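# Slide the paper roll onto the wooden holder's post

## Task

Fit the paper roll over the wooden holder's upright post so that it sits down on the holder's base, and then release the roll so no hand is touching it.

## Robot and tools

Robot: two arms, left_arm and right_arm, on a table. left_arm carries a left hand and right_arm a right hand; each hand is the mirror of the other. Each hand has index, middle and ring fingers and a thumb, sixteen hinge motors in all. Watch for loose objects being nudged now and then.

Frames. Scene frame: origin at table-top height midway between the nominal arm bases, +z up, +x out over the table, left_arm on the +y side (this does not match image left/right). Real base poses: left_arm at (+0.037, +0.229, 0) m, quat_wxyz (+1.000, 0, 0, +0.001); right_arm at (+0.051, -0.267, 0) m, quat_wxyz (+1.000, 0, 0, +0.013). Hand positions, orientations, targets and wrist-camera poses are reported in each arm's own base frame; fixed cameras and the table use the scene frame. Reported hand poses may be wrong by a few cm, more at long reach.

Hand point axes (right hand): +z runs along the straight fingers toward the tips, +x crosses the palm away from the thumb, +y points out of the palm face (palm surface at y = -0.062 m). On the left hand +x points toward the thumb instead. Straight fingertips end about 0.139 m beyond the knuckles at z = -0.017 m, so roughly z = +0.12. A rigid mast near the wrist (x +0.05 to +0.10, z -0.16 to -0.11, up to y = +0.06 m; x signs flip on the left hand) can strike objects. Fingertips have rubber caps.

execute_actions(actions, cameras). actions is a list of actions; each action is a table of up to 15 rows, each row one 1/30 s control step; if fewer than 15 rows are given the last row is held. Every row is a single list of 48 numbers in [-1, 1] covering both arms, in this order: left_arm dx, dy, dz, rx, ry, rz; then left hand index_mcp, index_abd, index_pip, index_dip, middle_mcp, middle_abd, middle_pip, middle_dip, ring_mcp, ring_abd, ring_pip, ring_dip, thumb_cmc, thumb_axl, thumb_mcp, thumb_ipl; then left current_limit, speed; then the same 24 for right_arm. The six pose numbers are an offset, not a pose: they are measured from that arm's Hand target as it stood when the action began, along that target's own axes. Scale: 1.0 equals 0.6 m for dx, dy, dz and 180 degrees for the rotation vector rx, ry, rz. Every row in one action refers to the same starting target (rows do not add up), but a following action starts from the new target, so repeating an offset moves further. Orientation is clipped to within 40 degrees of the measured one each step. The hand often stops short of the target; an all-zero action re-requests it, and a remaining gap can be sent as an extra offset. Arms sag under load, so command a bit higher. To stop pressing against something, aim back past the current hand point.

Finger numbers are absolute hinge goals, scaled between each hinge's stops; toward -1 bends/closes. Straight values: _mcp +0.75, _abd +0.00, _pip +0.58, _dip +0.70, thumb_cmc +0.71, thumb_axl +0.68, thumb_mcp +0.23, thumb_ipl +0.17. thumb_cmc toward -1 brings the thumb round in front of the palm. A 0 is a real goal; to keep a hand unchanged resend its hand_goal, hand_current_limit and hand_speed. current_limit maps -1..+1 to 0..550 mA (minimum 11 mA); speed sets hinge speed to (speed + 1) / 2 of 8.5 rad/s. Start values are +0.4 and -0.6; settings persist. A finger presses only when its goal lies past the object surface.

cameras: list of names (cam_head_left, cam_head_right, cam_high, cam_low, cam_left_wrist, cam_right_wrist, or "all"); images appear if asked or if actions is empty. An unknown name invalidates the call.

Results: end_effector_position (m) and end_effector_quat_wxyz per arm, Hand target (the base for next offsets), joint positions, velocities ("within noise" means still), torques (noisy, offset; numbers 3 and 4 wrap at ±28 N m), step readings, and per motor hand_goal, hand_measured, hand_current_ma, hand_state (moving, goal, blocked, overload), hand_current_limit, hand_speed, plus motor temperatures.

zoom_image(camera, region): region [x0, y0, x1, y1] in pixels of that camera's latest full 672x504 image, at most 504 wide and high; only cameras in the newest images.

finished_scene(scene): give the current scene's number; irreversible. Call it only once the roll rests on the holder base around the post with the hand released.

Avoid: dropping the roll or releasing it while it moves, slamming or pushing hard into the holder or table, any contact between the two arms or one hand gripping the other, letting anything leave the table. A motor at 495 mA or more for 5 s shuts off for 10 s; keep grip currents moderate. Motors heat when holding loads, stretching or pushing; MOTOR HOT shows at 85 °C and at 100 °C the arm drops for 30-60 s. Arm stops also discard hand commands.

Each tool is called after "Emit:" as name(argument=value, ...) on one line, values as JSON.

## Session

Emit:
execute_actions(actions=[])

Scene clock: 0.00 s.
left_arm: end_effector_position=(+0.3904, -0.3154, +0.1772) hand_goal=(+0.754, +0.000, +0.576, +0.696, +0.754, +0.000, +0.576, +0.696, +0.754, +0.000, +0.576, +0.696, +0.714, +0.678, +0.226, +0.168) hand_measured=(+0.754, +0.000, +0.576, +0.696, +0.754, +0.000, +0.576, +0.696, +0.754, +0.000, +0.576, +0.696, +0.714, +0.678, +0.226, +0.168) hand_current_ma=(+0, +0, +0, +0, +0, +0, +0, +0, +0, +0, +0, +0, +0, +0, +0, +0) hand_state=(goal, goal, goal, goal, goal, goal, goal, goal, goal, goal, goal, goal, goal, goal, goal, goal) hand_current_limit=0.40 hand_speed=-0.60 end_effector_quat_wxyz=(+0.466, +0.683, +0.311, +0.468) | right_arm: end_effector_position=(+0.6447, -0.0763, +0.3034) hand_goal=(+0.754, +0.000, +0.576, +0.696, +0.754, +0.000, +0.576, +0.696, +0.754, +0.000, +0.576, +0.696, +0.714, +0.678, +0.226, +0.168) hand_measured=(+0.754, +0.000, +0.576, +0.696, +0.754, +0.000, +0.576, +0.696, +0.754, +0.000, +0.576, +0.696, +0.714, +0.678, +0.226, +0.168) hand_current_ma=(+0, +0, +0, +0, +0, +0, +0, +0, +0, +0, +0, +0, +0, +0, +0, +0) hand_state=(goal, goal, goal, goal, goal, goal, goal, goal, goal, goal, goal, goal, goal, goal, goal, goal) hand_current_limit=0.40 hand_speed=-0.60 end_effector_quat_wxyz=(+0.390, -0.097, +0.813, +0.422)
Joint positions: left_arm=[-0.831 1.746 0.443 1.16 -0.47 0.294] | right_arm=[-0.421 1.948 1.686 -0.793 -1.168 -1.883]
Joint velocities: within noise
Joint torques (N m): no reading
Motor temperatures (°C): left_arm=[34 29 27 28 26 29] | right_arm=[44 41 32 30 27 39]
Heat: left arm: hottest waist 34 °C; right arm: hottest waist 44 °C.
Hand target: left_arm +0.3928, -0.3181, +0.1828; +0.473, +0.677, +0.311, +0.470 | right_arm +0.6483, -0.0779, +0.3140; +0.400, -0.105, +0.810, +0.416

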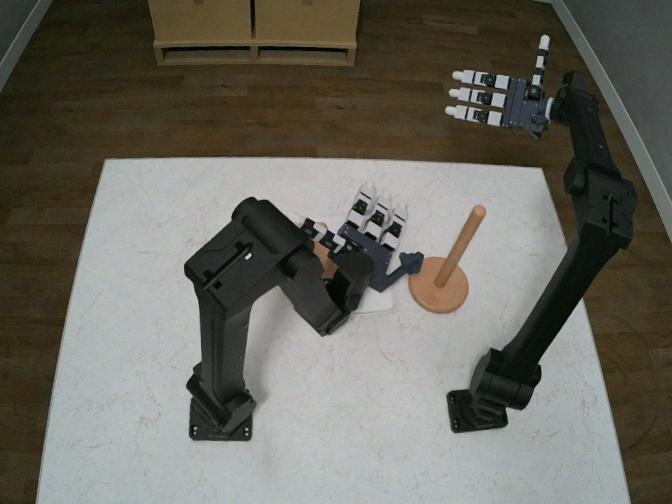

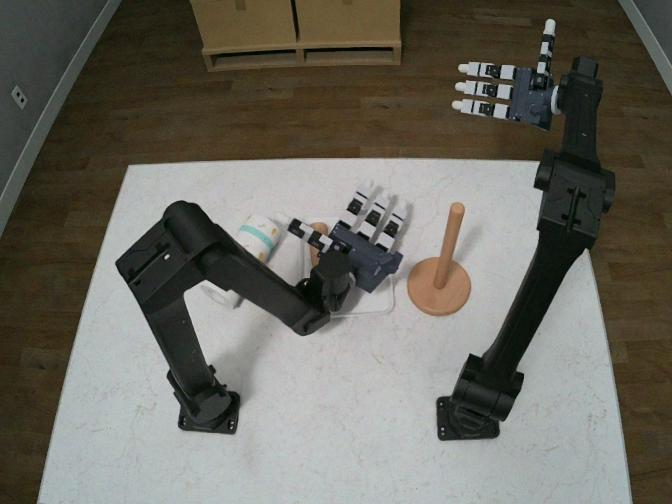

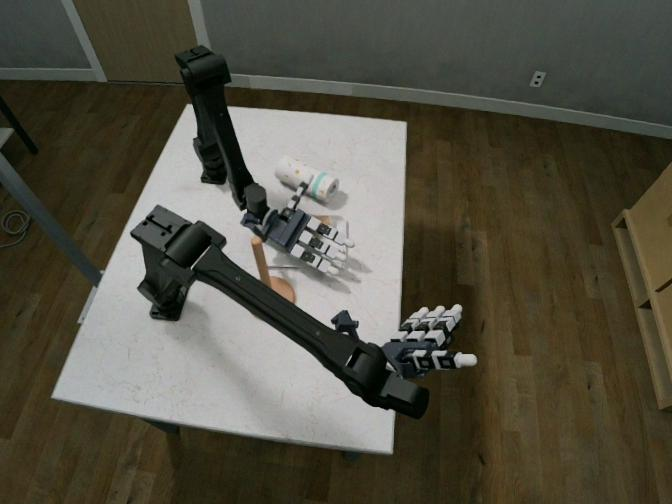

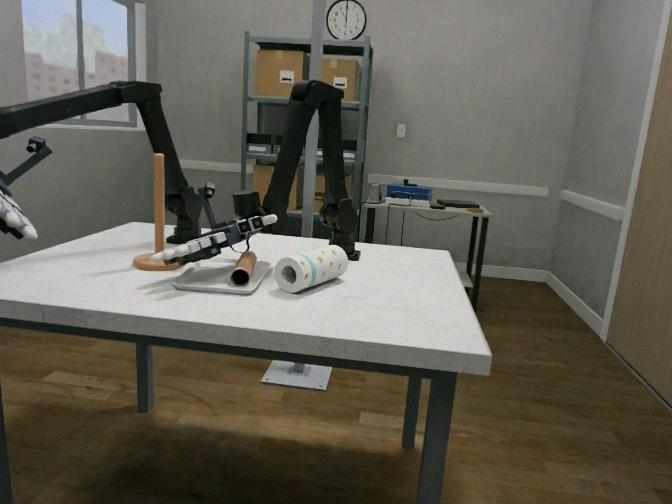

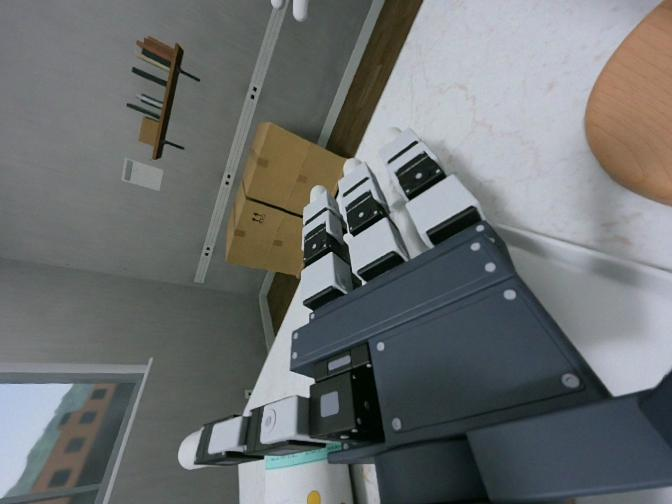

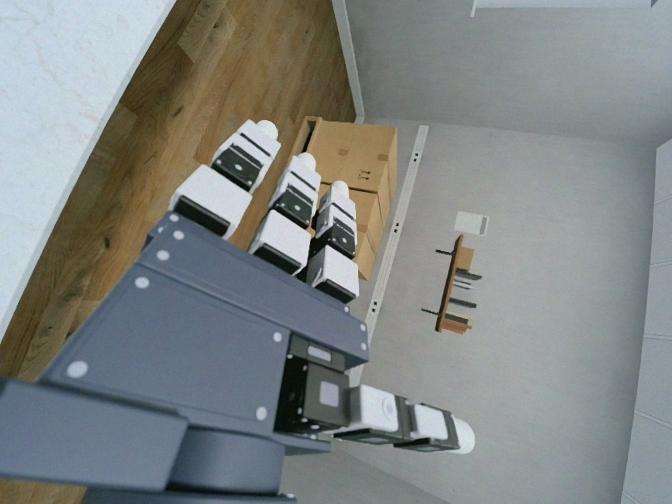

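Emit:
zoom_image(camera="cam_head_right", region=[150, 160, 500, 430])

Emit:
zoom_image(camera="cam_low", region=[100, 120, 400, 345])

Emit:
zoom_image(camera="cam_high", region=[120, 100, 420, 325])

Scaled by 1.440 from the camera's 672x504 image, which has a finer 960x720 frame.

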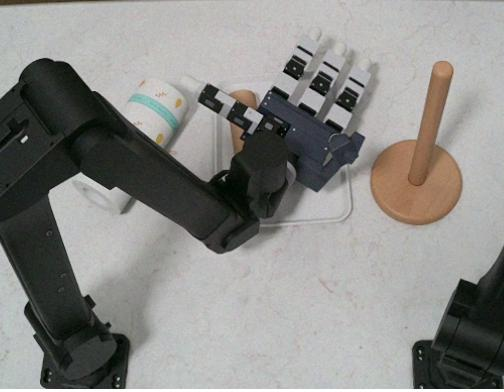

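Scaled by 1.680 from the camera's 672x504 image, which has a finer 960x720 frame.

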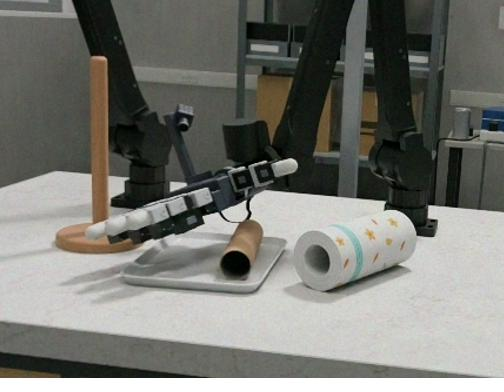

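Scaled by 1.680 from the camera's 672x504 image, which has a finer 960x720 frame.

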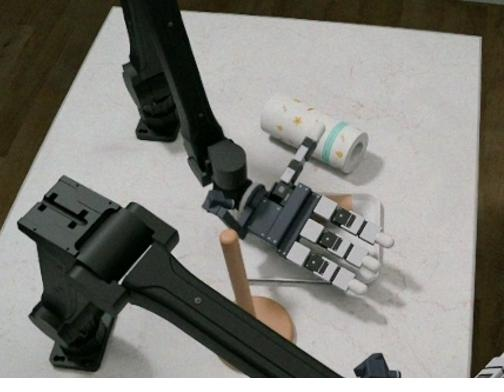

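Emit:
execute_actions(actions=[[[0.029,0.077,-0.0105,0,0,0, 0.754,0,0.576,0.696,0.754,0,0.576,0.696,0.754,0,0.576,0.696,0.714,0.678,0.226,0.168,0.4,-0.6, 0,0,0,0,0,0, 0.754,0,0.576,0.696,0.754,0,0.576,0.696,0.754,0,0.576,0.696,0.714,0.678,0.226,0.168,0.4,-0.6]],[[0.029,0.077,-0.0105,0,0,0, 0.754,0,0.576,0.696,0.754,0,0.576,0.696,0.754,0,0.576,0.696,0.714,0.678,0.226,0.168,0.4,-0.6, 0,0,0,0,0,0, 0.754,0,0.576,0.696,0.754,0,0.576,0.696,0.754,0,0.576,0.696,0.714,0.678,0.226,0.168,0.4,-0.6]],[[0.029,0.077,-0.0105,0,0,0, 0.754,0,0.576,0.696,0.754,0,0.576,0.696,0.754,0,0.576,0.696,0.714,0.678,0.226,0.168,0.4,-0.6, 0,0,0,0,0,0, 0.754,0,0.576,0.696,0.754,0,0.576,0.696,0.754,0,0.576,0.696,0.714,0.678,0.226,0.168,0.4,-0.6]]], cameras=["all"])

Scene clock: 69.10 s.
left_arm: end_effector_position=(+0.3817, -0.3059, +0.3103) hand_goal=(+0.754, +0.000, +0.576, +0.696, +0.754, +0.000, +0.576, +0.696, +0.754, +0.000, +0.576, +0.696, +0.714, +0.678, +0.226, +0.168) hand_measured=(+0.762, +0.000, +0.576, +0.696, +0.762, +0.000, +0.576, +0.696, +0.762, +0.000, +0.576, +0.696, +0.722, +0.678, +0.226, +0.168) hand_current_ma=(+11, +0, +0, +0, +11, +0, +0, +0, +10, +0, +0, +0, +8, +0, +0, +0) hand_state=(goal, goal, goal, goal, goal, goal, goal, goal, goal, goal, goal, goal, goal, goal, goal, goal) hand_current_limit=0.40 hand_speed=-0.60 end_effector_quat_wxyz=(+0.460, +0.689, +0.311, +0.466) | right_arm: end_effector_position=(+0.6447, -0.0763, +0.3034) hand_goal=(+0.754, +0.000, +0.576, +0.696, +0.754, +0.000, +0.576, +0.696, +0.754, +0.000, +0.576, +0.696, +0.714, +0.678, +0.226, +0.168) hand_measured=(+0.758, +0.000, +0.576, +0.696, +0.758, +0.000, +0.576, +0.696, +0.758, +0.000, +0.576, +0.696, +0.718, +0.678, +0.226, +0.168) hand_current_ma=(+2, +0, +0, +0, +2, +0, +0, +0, +2, +0, +0, +0, +2, +0, +0, +0) hand_state=(goal, goal, goal, goal, goal, goal, goal, goal, goal, goal, goal, goal, goal, goal, goal, goal) hand_current_limit=0.40 hand_speed=-0.60 end_effector_quat_wxyz=(+0.390, -0.097, +0.813, +0.422)
Joint positions: left_arm=[-0.831 1.21 0.502 0.548 -0.47 0.295] | right_arm=[-0.421 1.948 1.686 -0.793 -1.168 -1.883]
Joint torques (N m): left_arm=[0.15 -7.77 11.81 2.4 -0.2 0.11] | right_arm=[-0.5 -18.49 10.5 1.09 -1.02 0.1]
Motor temperatures (°C): left_arm=[33 29 29 28 25 28] | right_arm=[43 45 38 29 27 37]
Heat: left arm: hottest waist 33 °C; right arm: hottest shoulder 45 °C.
Hand target: left_arm +0.3911, -0.3160, +0.3321; +0.473, +0.677, +0.312, +0.470 | right_arm +0.6483, -0.0779, +0.3140; +0.400, -0.105, +0.810, +0.416
Off the commanded pose: left_arm 0.026 m, 2 deg | right_arm 0.011 m, 2 deg.
Step readings (end_effector_position of left_arm | right_arm):
0: (+0.3904, -0.3154, +0.1772) | (+0.6447, -0.0763, +0.3034)
1: (+0.3904, -0.3154, +0.1773) | (+0.6447, -0.0763, +0.3034)
2: (+0.3907, -0.3157, +0.1771) | (+0.6447, -0.0763, +0.3034)
4: (+0.3912, -0.3163, +0.1818) | (+0.6447, -0.0763, +0.3034)
8: (+0.3888, -0.3136, +0.2160) | (+0.6447, -0.0763, +0.3034)
15: (+0.3872, -0.3119, +0.2313) | (+0.6447, -0.0763, +0.3034)
16: (+0.3874, -0.3122, +0.2299) | (+0.6447, -0.0763, +0.3034)
17: (+0.3877, -0.3125, +0.2280) | (+0.6447, -0.0763, +0.3034)
19: (+0.3878, -0.3127, +0.2277) | (+0.6447, -0.0763, +0.3034)
23: (+0.3835, -0.3080, +0.2526) | (+0.6447, -0.0763, +0.3034)
30: (+0.3818, -0.3061, +0.2668) | (+0.6447, -0.0763, +0.3034)
31: (+0.3820, -0.3063, +0.2653) | (+0.6447, -0.0763, +0.3034)
32: (+0.3826, -0.3069, +0.2637) | (+0.6447, -0.0763, +0.3034)
34: (+0.3828, -0.3072, +0.2634) | (+0.6447, -0.0763, +0.3034)
38: (+0.3793, -0.3033, +0.2868) | (+0.6447, -0.0763, +0.3034)
45: (+0.3812, -0.3054, +0.3133) | (+0.6447, -0.0763, +0.3034)

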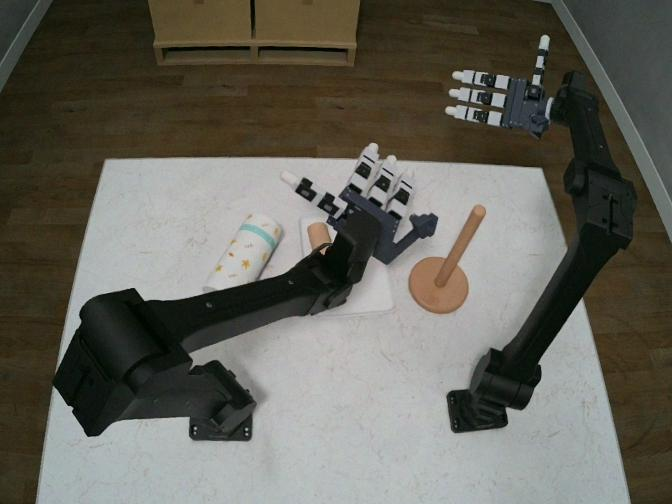

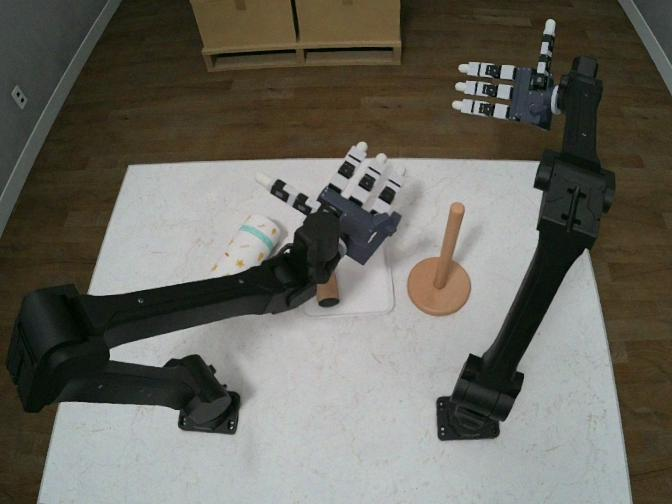

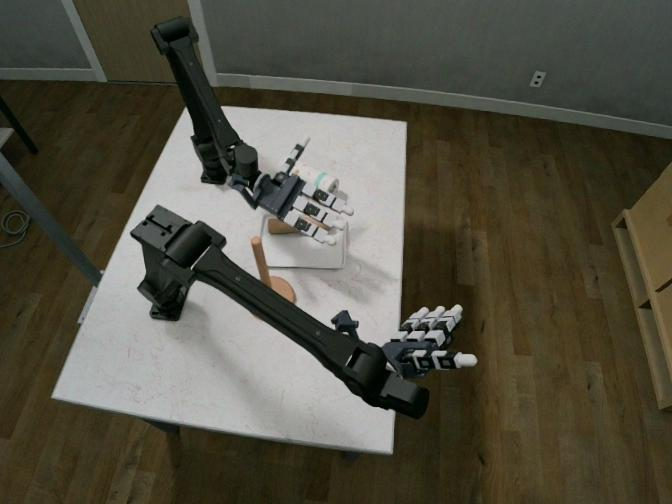

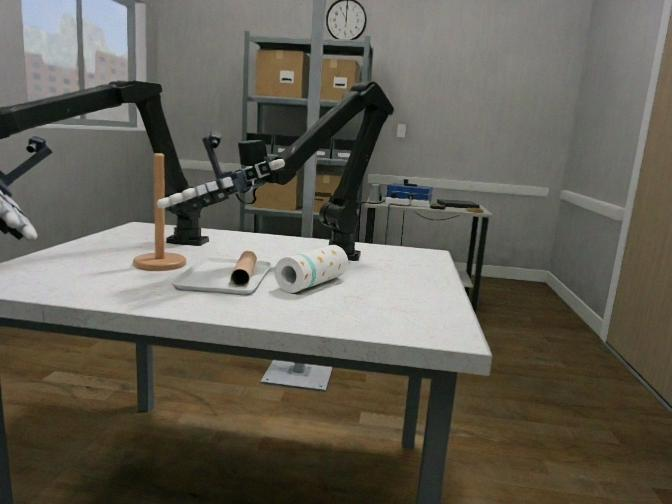

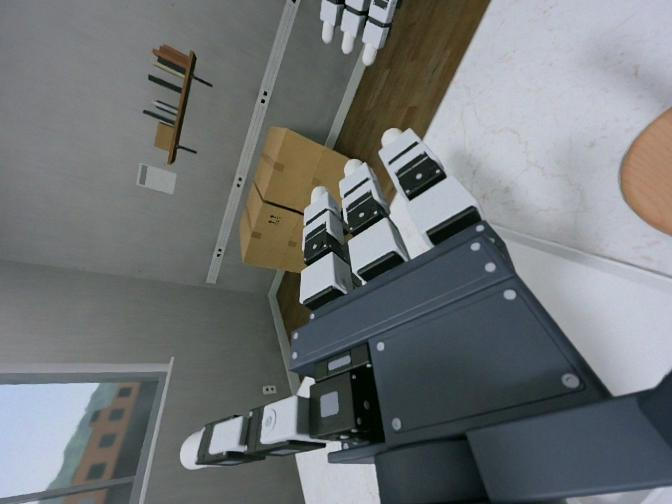

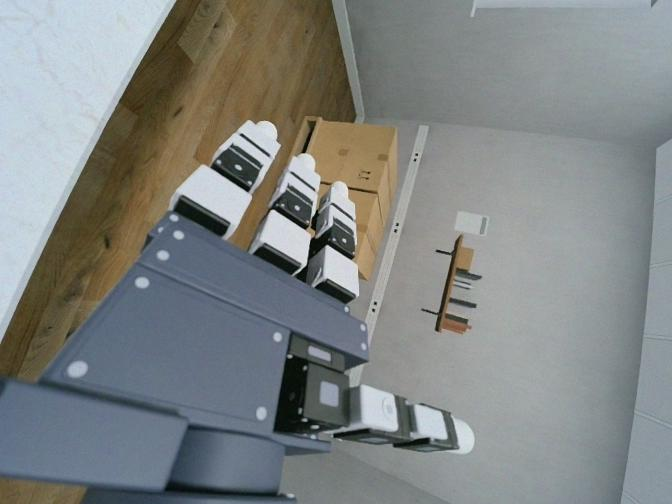

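Emit:
zoom_image(camera="cam_head_left", region=[180, 190, 500, 330])

Emit:
zoom_image(camera="cam_head_right", region=[180, 190, 500, 330])

Emit:
zoom_image(camera="cam_low", region=[120, 130, 380, 310])

Emit:
zoom_image(camera="cam_high", region=[180, 130, 380, 330])

Scaled by 1.575 from the camera's 672x504 image, which has a finer 960x720 frame.

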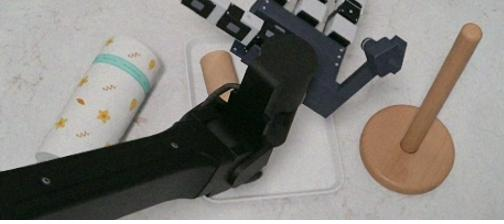

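Scaled by 1.575 from the camera's 672x504 image, which has a finer 960x720 frame.

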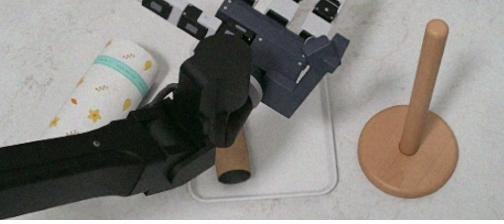

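Scaled by 1.938 from the camera's 672x504 image, which has a finer 960x720 frame.

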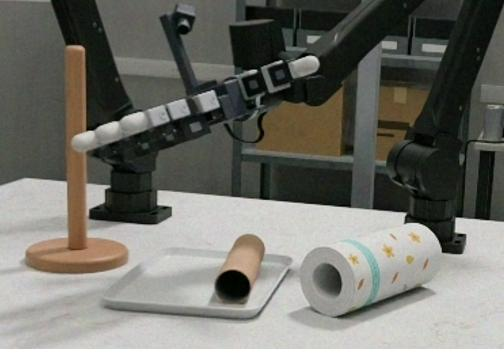

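Scaled by 2.520 from the camera's 672x504 image, which has a finer 960x720 frame.

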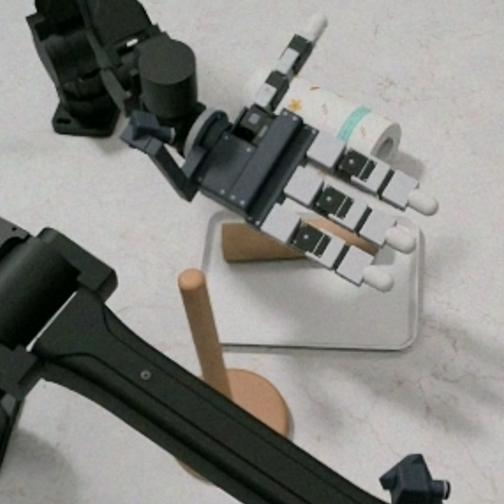

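Emit:
execute_actions(actions=[[[0.202,-0.0717,0.0416,0.0297,0.077,-0.0119, 0.754,0,0.576,0.696,0.754,0,0.576,0.696,0.754,0,0.576,0.696,0.714,0.678,0.226,0.168,0.4,-0.6, 0,0,0,0,0,0, 0.754,0,0.576,0.696,0.754,0,0.576,0.696,0.754,0,0.576,0.696,0.714,0.678,0.226,0.168,0.4,-0.6]],[[0.202,-0.0717,0.0416,0.0297,0.077,-0.0119, 0.754,0,0.576,0.696,0.754,0,0.576,0.696,0.754,0,0.576,0.696,0.714,0.678,0.226,0.168,0.4,-0.6, 0,0,0,0,0,0, 0.754,0,0.576,0.696,0.754,0,0.576,0.696,0.754,0,0.576,0.696,0.714,0.678,0.226,0.168,0.4,-0.6]],[[0.202,-0.0717,0.0416,0.0297,0.077,-0.0119, 0.754,0,0.576,0.696,0.754,0,0.576,0.696,0.754,0,0.576,0.696,0.714,0.678,0.226,0.168,0.4,-0.6, 0,0,0,0,0,0, 0.754,0,0.576,0.696,0.754,0,0.576,0.696,0.754,0,0.576,0.696,0.714,0.678,0.226,0.168,0.4,-0.6]],[[0.202,-0.0717,0.0416,0.0297,0.077,-0.0119, 0.754,0,0.576,0.696,0.754,0,0.576,0.696,0.754,0,0.576,0.696,0.714,0.678,0.226,0.168,0.4,-0.6, 0,0,0,0,0,0, 0.754,0,0.576,0.696,0.754,0,0.576,0.696,0.754,0,0.576,0.696,0.714,0.678,0.226,0.168,0.4,-0.6]]], cameras=["cam_head_left","cam_head_right","cam_low","cam_high"])

Scene clock: 131.20 s.
left_arm: end_effector_position=(+0.4577, +0.1759, +0.3016) hand_goal=(+0.754, +0.000, +0.576, +0.696, +0.754, +0.000, +0.576, +0.696, +0.754, +0.000, +0.576, +0.696, +0.714, +0.678, +0.226, +0.168) hand_measured=(+0.762, -0.002, +0.576, +0.696, +0.762, -0.002, +0.576, +0.696, +0.762, -0.002, +0.576, +0.696, +0.722, +0.678, +0.226, +0.168) hand_current_ma=(+11, -1, +0, +0, +11, -1, +0, +0, +10, -1, +0, +0, +8, +0, +0, +0) hand_state=(goal, goal, goal, goal, goal, goal, goal, goal, goal, goal, goal, goal, goal, goal, goal, goal) hand_current_limit=0.40 hand_speed=-0.60 end_effector_quat_wxyz=(+0.168, +0.443, +0.623, +0.623) | right_arm: end_effector_position=(+0.6447, -0.0763, +0.3034) hand_goal=(+0.754, +0.000, +0.576, +0.696, +0.754, +0.000, +0.576, +0.696, +0.754, +0.000, +0.576, +0.696, +0.714, +0.678, +0.226, +0.168) hand_measured=(+0.758, +0.000, +0.576, +0.696, +0.758, +0.000, +0.576, +0.696, +0.758, +0.000, +0.576, +0.696, +0.718, +0.678, +0.226, +0.168) hand_current_ma=(+2, +0, +0, +0, +2, +0, +0, +0, +2, +0, +0, +0, +2, +0, +0, +0) hand_state=(goal, goal, goal, goal, goal, goal, goal, goal, goal, goal, goal, goal, goal, goal, goal, goal) hand_current_limit=0.40 hand_speed=-0.60 end_effector_quat_wxyz=(+0.390, -0.097, +0.813, +0.422)
Joint positions: left_arm=[0.205 1.218 0.502 0.525 -0.477 0.266] | right_arm=[-0.421 1.948 1.686 -0.793 -1.168 -1.883]
Joint torques (N m): left_arm=[0.32 -7.88 11.23 2.51 -0.14 0.06] | right_arm=[-0.21 -19.43 10.58 1.11 -1.06 0.11]
Motor temperatures (°C): left_arm=[33 29 35 27 25 27] | right_arm=[43 47 40 28 26 35]
Heat: left arm: hottest elbow 35 °C; right arm: hottest shoulder 47 °C.
Hand target: left_arm +0.4690, +0.1796, +0.3203; +0.178, +0.431, +0.620, +0.631 | right_arm +0.6483, -0.0779, +0.3140; +0.400, -0.105, +0.810, +0.416
Off the commanded pose: left_arm 0.022 m, 2 deg | right_arm 0.011 m, 2 deg.
Step readings (end_effector_position of left_arm | right_arm):
0: (+0.3817, -0.3059, +0.3103) | (+0.6447, -0.0763, +0.3034)
1: (+0.3819, -0.3055, +0.3103) | (+0.6447, -0.0763, +0.3034)
2: (+0.3850, -0.3016, +0.3101) | (+0.6447, -0.0763, +0.3034)
4: (+0.3988, -0.2822, +0.3097) | (+0.6447, -0.0763, +0.3034)
8: (+0.4359, -0.2174, +0.3108) | (+0.6447, -0.0763, +0.3034)
15: (+0.4469, -0.1971, +0.3104) | (+0.6447, -0.0763, +0.3034)
16: (+0.4471, -0.1969, +0.3102) | (+0.6447, -0.0763, +0.3034)
17: (+0.4486, -0.1935, +0.3099) | (+0.6447, -0.0763, +0.3034)
19: (+0.4572, -0.1707, +0.3098) | (+0.6447, -0.0763, +0.3034)
23: (+0.4771, -0.0975, +0.3100) | (+0.6447, -0.0763, +0.3034)
30: (+0.4826, -0.0750, +0.3092) | (+0.6447, -0.0763, +0.3034)
31: (+0.4828, -0.0746, +0.3088) | (+0.6447, -0.0763, +0.3034)
32: (+0.4834, -0.0712, +0.3085) | (+0.6447, -0.0763, +0.3034)
34: (+0.4859, -0.0467, +0.3082) | (+0.6447, -0.0763, +0.3034)
38: (+0.4862, +0.0289, +0.3082) | (+0.6447, -0.0763, +0.3034)
45: (+0.4859, +0.0522, +0.3070) | (+0.6447, -0.0763, +0.3034)
46: (+0.4860, +0.0526, +0.3065) | (+0.6447, -0.0763, +0.3034)
47: (+0.4857, +0.0561, +0.3062) | (+0.6447, -0.0763, +0.3034)
49: (+0.4817, +0.0803, +0.3061) | (+0.6447, -0.0763, +0.3034)
53: (+0.4626, +0.1536, +0.3061) | (+0.6447, -0.0763, +0.3034)
60: (+0.4564, +0.1761, +0.3045) | (+0.6447, -0.0763, +0.3034)
Images, in order (width x height): cam_head_left 672x504, cam_head_right 672x504, cam_high 672x504, cam_low 672x504.

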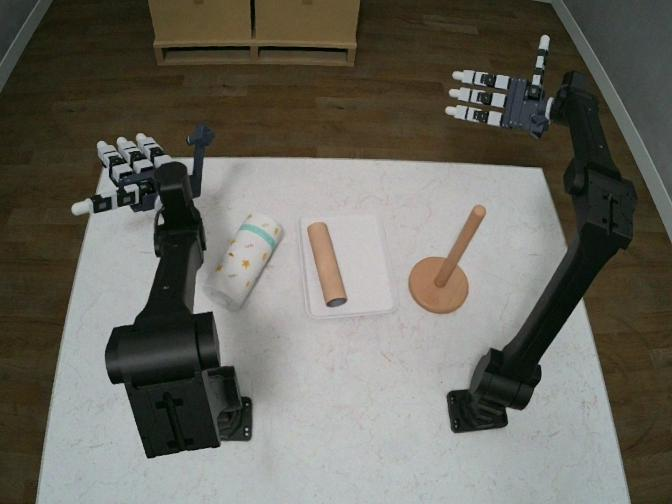

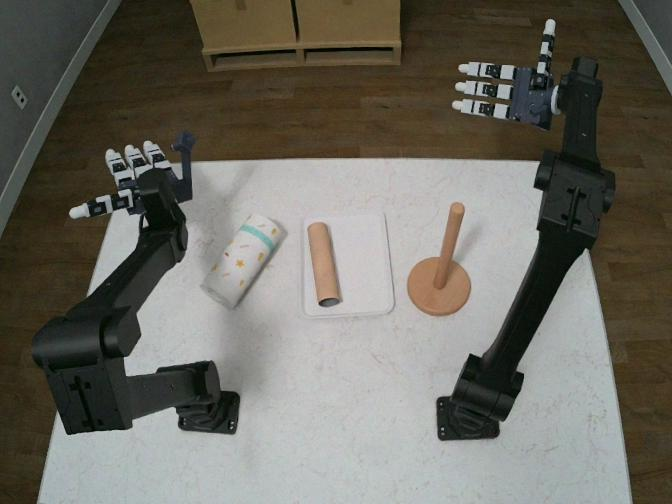

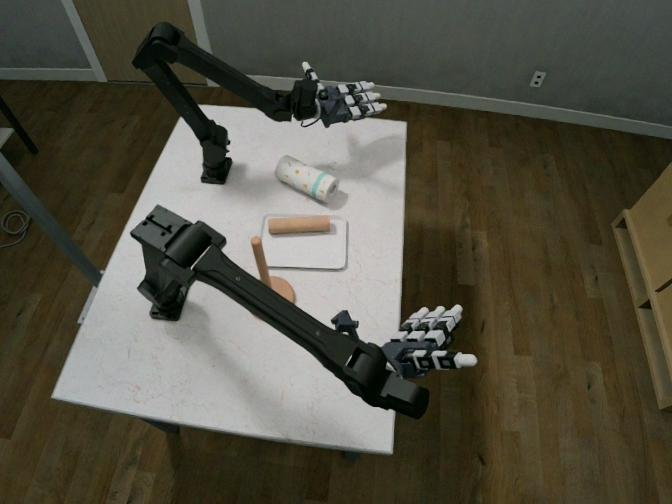

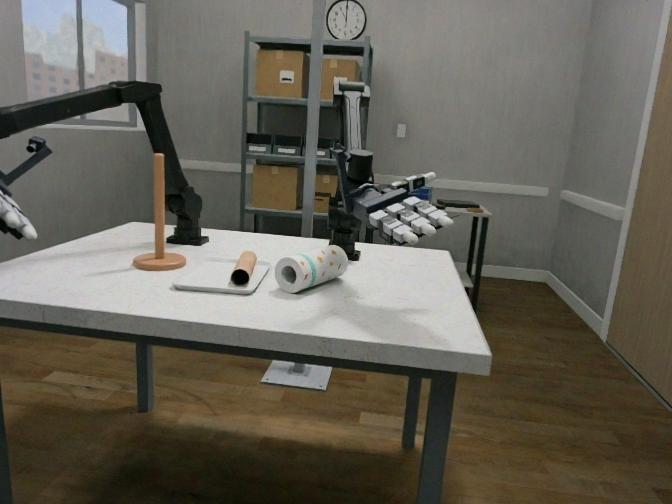

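Emit:
zoom_image(camera="cam_head_left", region=[190, 200, 310, 320])

Emit:
zoom_image(camera="cam_head_right", region=[190, 200, 310, 320])

Scaled by 4.200 from the camera's 672x504 image, which has a finer 960x720 frame.

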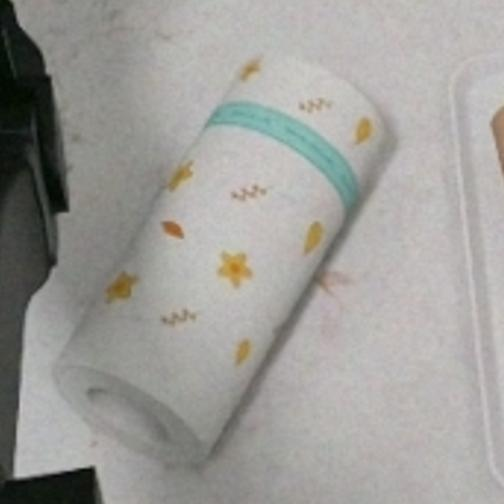

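Scaled by 4.200 from the camera's 672x504 image, which has a finer 960x720 frame.

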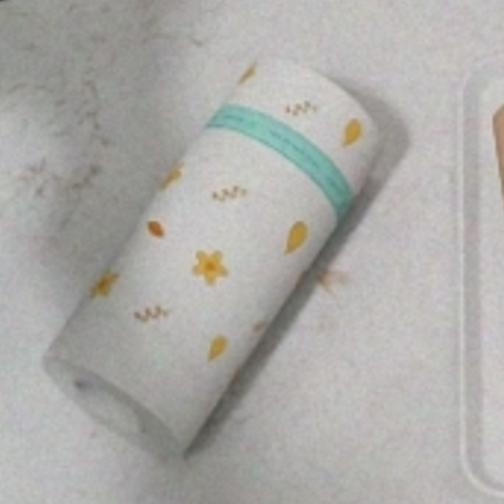

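Emit:
execute_actions(actions=[[[0,0,0,0,0,0.18, 0.754,0,0.576,0.696,0.754,0,0.576,0.696,0.754,0,0.576,0.696,-0.571,0.678,0.226,0.168,0.4,-0.6, 0,0,0,0,0,0, 0.754,0,0.576,0.696,0.754,0,0.576,0.696,0.754,0,0.576,0.696,0.714,0.678,0.226,0.168,0.4,-0.6]],[[0,0,0,0,0,0.18, 0.754,0,0.576,0.696,0.754,0,0.576,0.696,0.754,0,0.576,0.696,-0.571,0.678,0.226,0.168,0.4,-0.6, 0,0,0,0,0,0, 0.754,0,0.576,0.696,0.754,0,0.576,0.696,0.754,0,0.576,0.696,0.714,0.678,0.226,0.168,0.4,-0.6]]], cameras=["cam_head_right","cam_low"])

Scene clock: 509.50 s.
left_arm: end_effector_position=(+0.4570, +0.1701, +0.2782) hand_goal=(+0.754, +0.000, +0.576, +0.696, +0.754, +0.000, +0.576, +0.696, +0.754, +0.000, +0.576, +0.696, -0.570, +0.678, +0.226, +0.168) hand_measured=(+0.758, -0.002, +0.576, +0.696, +0.758, -0.002, +0.576, +0.696, +0.758, -0.002, +0.576, +0.696, -0.576, +0.678, +0.226, +0.168) hand_current_ma=(+3, -1, +0, +0, +3, -1, +0, +0, +3, -1, +0, +0, -6, +0, +0, +0) hand_state=(goal, goal, goal, goal, goal, goal, goal, goal, goal, goal, goal, goal, goal, goal, goal, goal) hand_current_limit=0.40 hand_speed=-0.60 end_effector_quat_wxyz=(-0.182, +0.716, +0.298, +0.604) | right_arm: end_effector_position=(+0.6447, -0.0763, +0.3034) hand_goal=(+0.754, +0.000, +0.576, +0.696, +0.754, +0.000, +0.576, +0.696, +0.754, +0.000, +0.576, +0.696, +0.714, +0.678, +0.226, +0.168) hand_measured=(+0.758, +0.000, +0.576, +0.696, +0.758, +0.000, +0.576, +0.696, +0.758, +0.000, +0.576, +0.696, +0.718, +0.678, +0.226, +0.168) hand_current_ma=(+2, +0, +0, +0, +2, +0, +0, +0, +2, +0, +0, +0, +2, +0, +0, +0) hand_state=(goal, goal, goal, goal, goal, goal, goal, goal, goal, goal, goal, goal, goal, goal, goal, goal) hand_current_limit=0.40 hand_speed=-0.60 end_effector_quat_wxyz=(+0.390, -0.097, +0.813, +0.422)
Joint positions: left_arm=[0.427 1.054 0.519 0.324 -0.254 1.415] | right_arm=[-0.421 1.948 1.686 -0.793 -1.168 -1.883]
Joint torques (N m): left_arm=[0.97 -8.06 13.74 2.52 -0.03 0.03] | right_arm=[0.26 -18.78 10.43 0.79 -1.01 0.11]
Motor temperatures (°C): left_arm=[31 27 38 26 24 25] | right_arm=[40 47 42 26 25 30]
Heat: left arm: hottest elbow 38 °C; right arm: hottest shoulder 47 °C.
Hand target: left_arm +0.4690, +0.1796, +0.3203; -0.187, +0.696, +0.293, +0.628 | right_arm +0.6483, -0.0779, +0.3140; +0.400, -0.105, +0.810, +0.416
Off the commanded pose: left_arm 0.045 m, 4 deg | right_arm 0.011 m, 2 deg.
Step readings (end_effector_position of left_arm | right_arm):
0: (+0.4577, +0.1759, +0.3016) | (+0.6447, -0.0763, +0.3034)
1: (+0.4581, +0.1756, +0.3015) | (+0.6447, -0.0763, +0.3034)
2: (+0.4599, +0.1742, +0.3005) | (+0.6447, -0.0763, +0.3034)
4: (+0.4633, +0.1735, +0.2976) | (+0.6447, -0.0763, +0.3034)
8: (+0.4610, +0.1818, +0.3010) | (+0.6447, -0.0763, +0.3034)
15: (+0.4611, +0.1787, +0.3069) | (+0.6447, -0.0763, +0.3034)
16: (+0.4622, +0.1772, +0.3052) | (+0.6447, -0.0763, +0.3034)
17: (+0.4632, +0.1760, +0.3022) | (+0.6447, -0.0763, +0.3034)
19: (+0.4637, +0.1742, +0.2955) | (+0.6447, -0.0763, +0.3034)
23: (+0.4557, +0.1805, +0.2918) | (+0.6447, -0.0763, +0.3034)
30: (+0.4550, +0.1738, +0.2859) | (+0.6447, -0.0763, +0.3034)
Images, in order (width x height): cam_head_right 672x504, cam_low 672x504.

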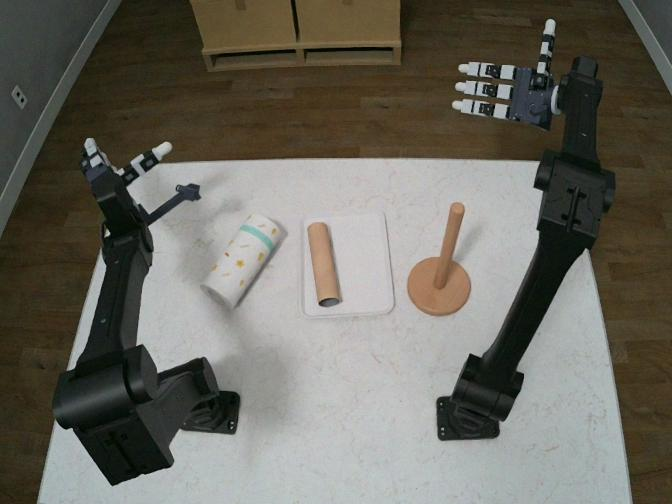

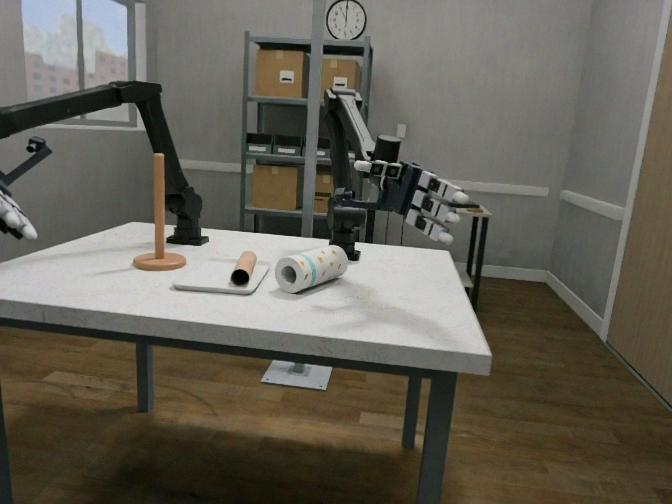

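Emit:
execute_actions(actions=[[[-0.018,0.0475,-0.091,0.009,-0.052,0.1164, 0.754,0,0.576,0.696,0.754,0,0.576,0.696,0.754,0,0.576,0.696,-0.571,0.678,0.226,0.168,0.4,-0.6, 0,0,0,0,0,0, 0.754,0,0.576,0.696,0.754,0,0.576,0.696,0.754,0,0.576,0.696,0.714,0.678,0.226,0.168,0.4,-0.6]],[[-0.015,0.051,-0.09,0.009,-0.052,0.1164, 0.754,0,0.576,0.696,0.754,0,0.576,0.696,0.754,0,0.576,0.696,-0.571,0.678,0.226,0.168,0.4,-0.6, 0,0,0,0,0,0, 0.754,0,0.576,0.696,0.754,0,0.576,0.696,0.754,0,0.576,0.696,0.714,0.678,0.226,0.168,0.4,-0.6]],[[-0.0105,0.053,-0.089,0.009,-0.052,0.1164, 0.754,0,0.576,0.696,0.754,0,0.576,0.696,0.754,0,0.576,0.696,-0.571,0.678,0.226,0.168,0.4,-0.6, 0,0,0,0,0,0, 0.754,0,0.576,0.696,0.754,0,0.576,0.696,0.754,0,0.576,0.696,0.714,0.678,0.226,0.168,0.4,-0.6]],[[-0.0055,0.0537,-0.0895,0.009,-0.052,0.1164, 0.754,0,0.576,0.696,0.754,0,0.576,0.696,0.754,0,0.576,0.696,-0.571,0.678,0.226,0.168,0.4,-0.6, 0,0,0,0,0,0, 0.754,0,0.576,0.696,0.754,0,0.576,0.696,0.754,0,0.576,0.696,0.714,0.678,0.226,0.168,0.4,-0.6]]], cameras=["cam_head_right","cam_low","cam_high","cam_left_wrist"])

Scene clock: 547.33 s.
left_arm: end_effector_position=(+0.3616, -0.0439, +0.2970) hand_goal=(+0.754, +0.000, +0.576, +0.696, +0.754, +0.000, +0.576, +0.696, +0.754, +0.000, +0.576, +0.696, -0.570, +0.678, +0.226, +0.168) hand_measured=(+0.746, -0.002, +0.576, +0.696, +0.746, -0.002, +0.576, +0.696, +0.746, -0.002, +0.576, +0.696, -0.572, +0.678, +0.224, +0.168) hand_current_ma=(-8, -1, +0, +0, -8, -1, +0, +0, -8, -1, +0, +0, -1, +0, -1, +0) hand_state=(goal, goal, goal, goal, goal, goal, goal, goal, goal, goal, goal, goal, goal, goal, goal, goal) hand_current_limit=0.40 hand_speed=-0.60 end_effector_quat_wxyz=(-0.491, +0.846, -0.191, +0.084) | right_arm: end_effector_position=(+0.6447, -0.0763, +0.3034) hand_goal=(+0.754, +0.000, +0.576, +0.696, +0.754, +0.000, +0.576, +0.696, +0.754, +0.000, +0.576, +0.696, +0.714, +0.678, +0.226, +0.168) hand_measured=(+0.758, +0.000, +0.576, +0.696, +0.758, +0.000, +0.576, +0.696, +0.758, +0.000, +0.576, +0.696, +0.718, +0.678, +0.226, +0.168) hand_current_ma=(+2, +0, +0, +0, +2, +0, +0, +0, +2, +0, +0, +0, +2, +0, +0, +0) hand_state=(goal, goal, goal, goal, goal, goal, goal, goal, goal, goal, goal, goal, goal, goal, goal, goal) hand_current_limit=0.40 hand_speed=-0.60 end_effector_quat_wxyz=(+0.390, -0.097, +0.813, +0.422)
Joint positions: left_arm=[-0.418 1.219 1.28 -1.679 -1.043 1.569] | right_arm=[-0.421 1.948 1.686 -0.793 -1.168 -1.883]
Joint torques (N m): left_arm=[-0.15 -8.82 12.55 0.29 -1.05 -0.01] | right_arm=[0.67 -18.73 10.66 0.75 -1 0.1]
Heat: left arm: hottest elbow 41 °C; right arm: hottest shoulder 47 °C.
Hand target: left_arm +0.3731, -0.0518, +0.3203; -0.491, +0.850, -0.166, +0.095 | right_arm +0.6483, -0.0779, +0.3140; +0.400, -0.105, +0.810, +0.416
Off the commanded pose: left_arm 0.027 m, 3 deg | right_arm 0.011 m, 2 deg.
joint sent to its limit (left arm) — joint 4 (wrist pitch), lower limit. The joint targets still meet the commanded pose.
Step readings (end_effector_position of left_arm | right_arm):
0: (+0.4570, +0.1701, +0.2781) | (+0.6447, -0.0763, +0.3034)
1: (+0.4568, +0.1700, +0.2777) | (+0.6447, -0.0763, +0.3034)
2: (+0.4556, +0.1695, +0.2745) | (+0.6447, -0.0763, +0.3034)
4: (+0.4487, +0.1628, +0.2686) | (+0.6447, -0.0763, +0.3034)
8: (+0.4318, +0.1360, +0.2784) | (+0.6447, -0.0763, +0.3034)
15: (+0.4308, +0.1222, +0.2954) | (+0.6447, -0.0763, +0.3034)
16: (+0.4307, +0.1224, +0.2946) | (+0.6447, -0.0763, +0.3034)
17: (+0.4292, +0.1210, +0.2899) | (+0.6447, -0.0763, +0.3034)
19: (+0.4225, +0.1128, +0.2784) | (+0.6447, -0.0763, +0.3034)
23: (+0.4103, +0.0788, +0.2721) | (+0.6447, -0.0763, +0.3034)
30: (+0.4087, +0.0669, +0.2928) | (+0.6447, -0.0763, +0.3034)
31: (+0.4086, +0.0672, +0.2934) | (+0.6447, -0.0763, +0.3034)
32: (+0.4054, +0.0671, +0.2912) | (+0.6447, -0.0763, +0.3034)
34: (+0.3966, +0.0592, +0.2863) | (+0.6447, -0.0763, +0.3034)
38: (+0.3876, +0.0217, +0.2885) | (+0.6447, -0.0763, +0.3034)
45: (+0.3859, +0.0118, +0.2919) | (+0.6447, -0.0763, +0.3034)
46: (+0.3850, +0.0124, +0.2906) | (+0.6447, -0.0763, +0.3034)
47: (+0.3808, +0.0124, +0.2891) | (+0.6447, -0.0763, +0.3034)
49: (+0.3716, +0.0033, +0.2888) | (+0.6447, -0.0763, +0.3034)
53: (+0.3643, -0.0356, +0.2955) | (+0.6447, -0.0763, +0.3034)
60: (+0.3604, -0.0445, +0.2953) | (+0.6447, -0.0763, +0.3034)
Images, in order (width x height): cam_head_right 672x504, cam_high 672x504, cam_low 672x504, cam_left_wrist 672x504.

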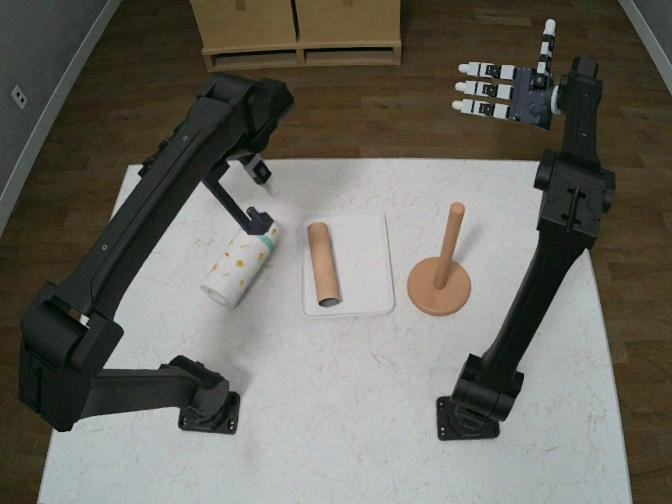

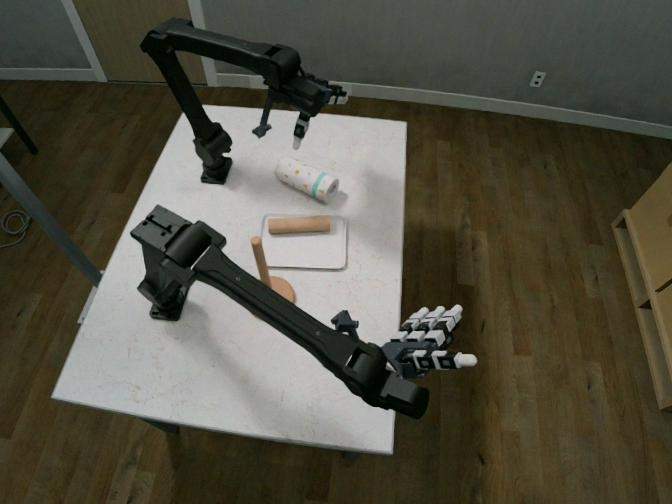

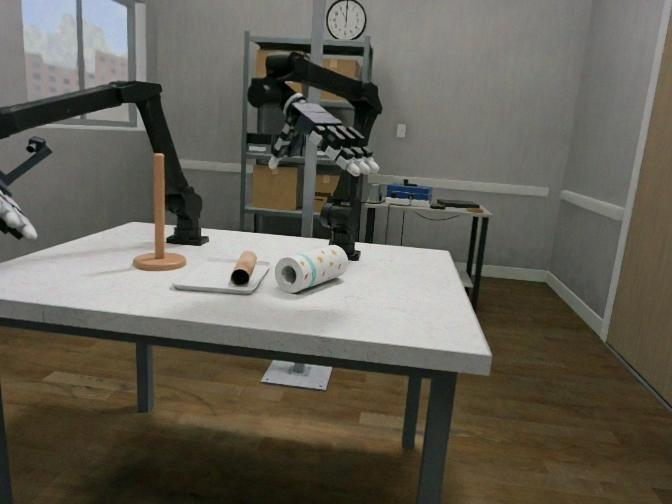

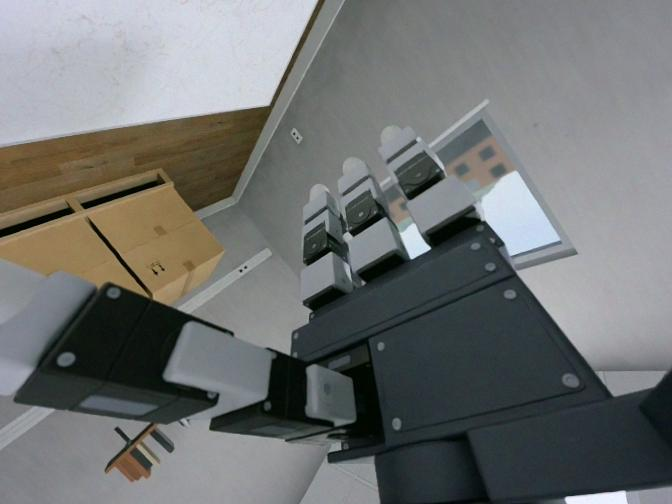

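Emit:
execute_actions(actions=[[[0.008,0.109,0.0605,0,0,0, 0.754,0,0.576,0.696,0.754,0,0.576,0.696,0.754,0,0.576,0.696,-0.571,0.678,0.226,0.168,0.4,-0.6, 0,0,0,0,0,0, 0.754,0,0.576,0.696,0.754,0,0.576,0.696,0.754,0,0.576,0.696,0.714,0.678,0.226,0.168,0.4,-0.6]],[[0.008,0.109,0.0605,0,0,0, 0.754,0,0.576,0.696,0.754,0,0.576,0.696,0.754,0,0.576,0.696,-0.571,0.678,0.226,0.168,0.4,-0.6, 0,0,0,0,0,0, 0.754,0,0.576,0.696,0.754,0,0.576,0.696,0.754,0,0.576,0.696,0.714,0.678,0.226,0.168,0.4,-0.6]]], cameras=["all"])

Scene clock: 561.73 s.
left_arm: end_effector_position=(+0.3816, -0.0548, +0.1722) hand_goal=(+0.754, +0.000, +0.576, +0.696, +0.754, +0.000, +0.576, +0.696, +0.754, +0.000, +0.576, +0.696, -0.570, +0.678, +0.226, +0.168) hand_measured=(+0.746, -0.002, +0.576, +0.696, +0.746, -0.002, +0.576, +0.696, +0.746, -0.002, +0.576, +0.696, -0.572, +0.678, +0.224, +0.168) hand_current_ma=(-9, -1, +0, +0, -9, -1, +0, +0, -8, -1, +0, +0, -1, +0, -1, +0) hand_state=(goal, goal, goal, goal, goal, goal, goal, goal, goal, goal, goal, goal, goal, goal, goal, goal) hand_current_limit=0.40 hand_speed=-0.60 end_effector_quat_wxyz=(-0.491, +0.851, -0.162, +0.092) | right_arm: end_effector_position=(+0.6447, -0.0763, +0.3034) hand_goal=(+0.754, +0.000, +0.576, +0.696, +0.754, +0.000, +0.576, +0.696, +0.754, +0.000, +0.576, +0.696, +0.714, +0.678, +0.226, +0.168) hand_measured=(+0.758, +0.000, +0.576, +0.696, +0.758, +0.000, +0.576, +0.696, +0.758, +0.000, +0.576, +0.696, +0.718, +0.678, +0.226, +0.168) hand_current_ma=(+2, +0, +0, +0, +2, +0, +0, +0, +2, +0, +0, +0, +2, +0, +0, +0) hand_state=(goal, goal, goal, goal, goal, goal, goal, goal, goal, goal, goal, goal, goal, goal, goal, goal) hand_current_limit=0.40 hand_speed=-0.60 end_effector_quat_wxyz=(+0.390, -0.097, +0.813, +0.422)
Joint positions: left_arm=[-0.427 1.321 1.035 -1.379 -1.044 1.465] | right_arm=[-0.421 1.948 1.686 -0.793 -1.168 -1.883]
Joint torques (N m): left_arm=[-0.44 -10.75 7.43 0.91 -1.15 0.12] | right_arm=[0.03 -19.55 10.52 0.81 -1.05 0.06]
Heat: left arm: hottest elbow 41 °C; right arm: hottest shoulder 47 °C.
Hand target: left_arm +0.3808, -0.0574, +0.1708; -0.491, +0.850, -0.166, +0.095 | right_arm +0.6483, -0.0779, +0.3140; +0.400, -0.105, +0.810, +0.416
Off the commanded pose: left_arm 0.003 m, 1 deg | right_arm 0.011 m, 2 deg.
Step readings (end_effector_position of left_arm | right_arm):
0: (+0.3616, -0.0440, +0.2970) | (+0.6447, -0.0763, +0.3034)
1: (+0.3618, -0.0440, +0.2970) | (+0.6447, -0.0763, +0.3034)
2: (+0.3630, -0.0445, +0.2972) | (+0.6447, -0.0763, +0.3034)
4: (+0.3684, -0.0465, +0.2936) | (+0.6447, -0.0763, +0.3034)
8: (+0.3697, -0.0478, +0.2689) | (+0.6447, -0.0763, +0.3034)
15: (+0.3754, -0.0503, +0.2477) | (+0.6447, -0.0763, +0.3034)
16: (+0.3759, -0.0506, +0.2472) | (+0.6447, -0.0763, +0.3034)
17: (+0.3775, -0.0510, +0.2450) | (+0.6447, -0.0763, +0.3034)
19: (+0.3788, -0.0515, +0.2306) | (+0.6447, -0.0763, +0.3034)
23: (+0.3724, -0.0504, +0.1907) | (+0.6447, -0.0763, +0.3034)
30: (+0.3797, -0.0539, +0.1721) | (+0.6447, -0.0763, +0.3034)

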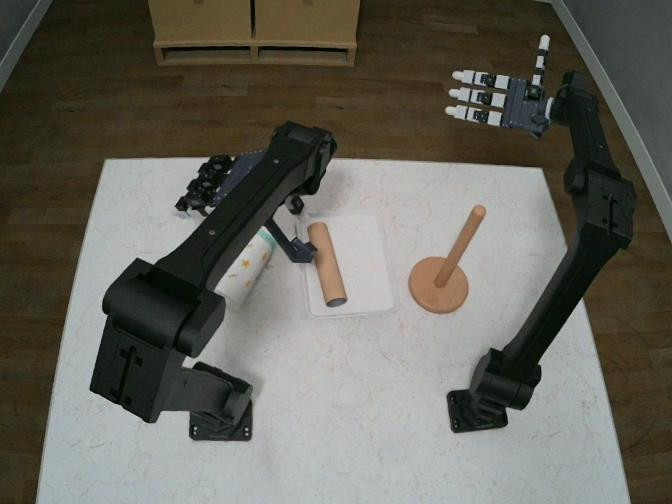

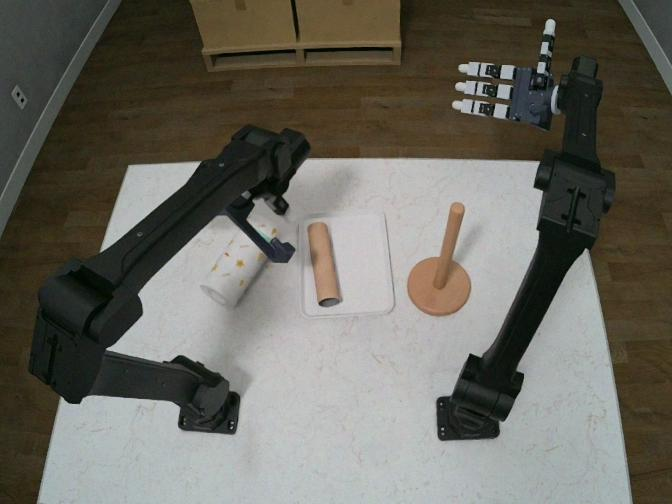

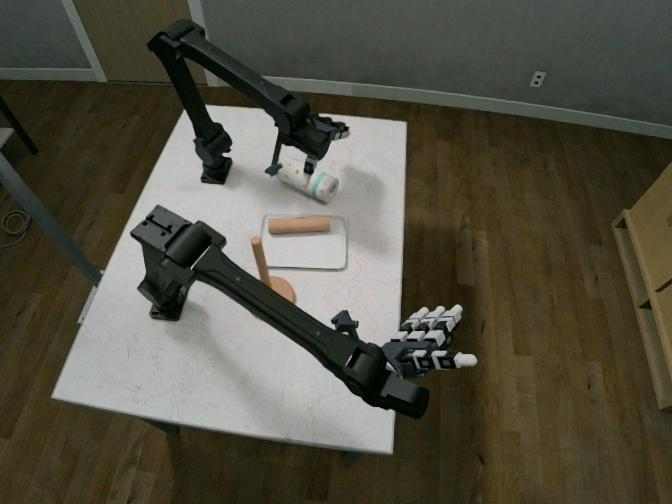

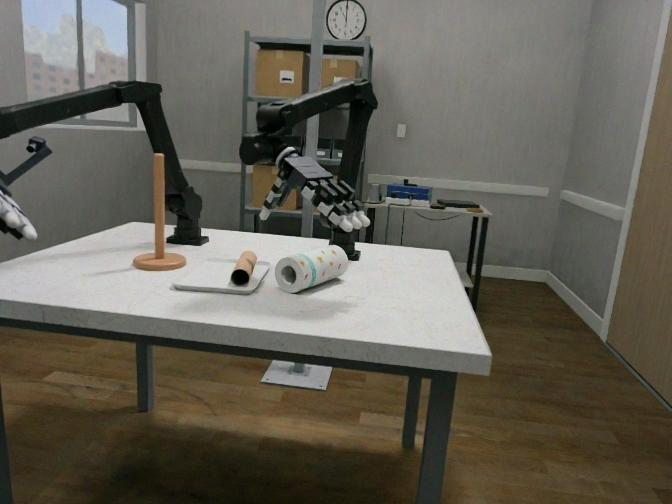

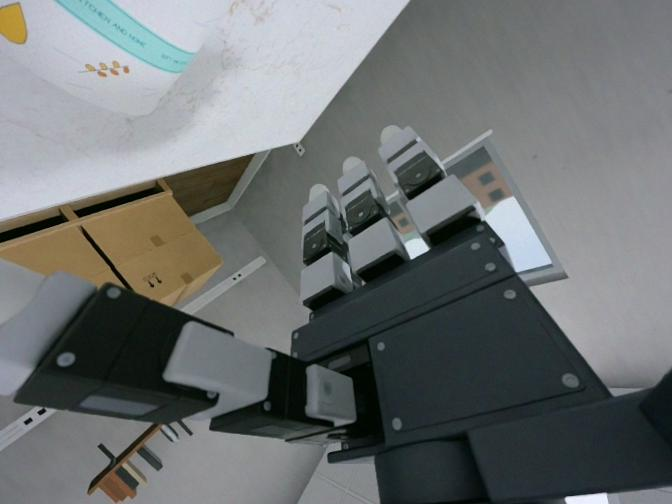

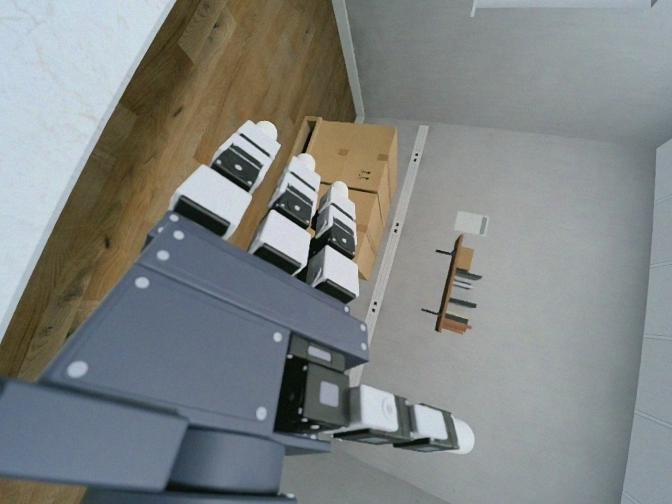

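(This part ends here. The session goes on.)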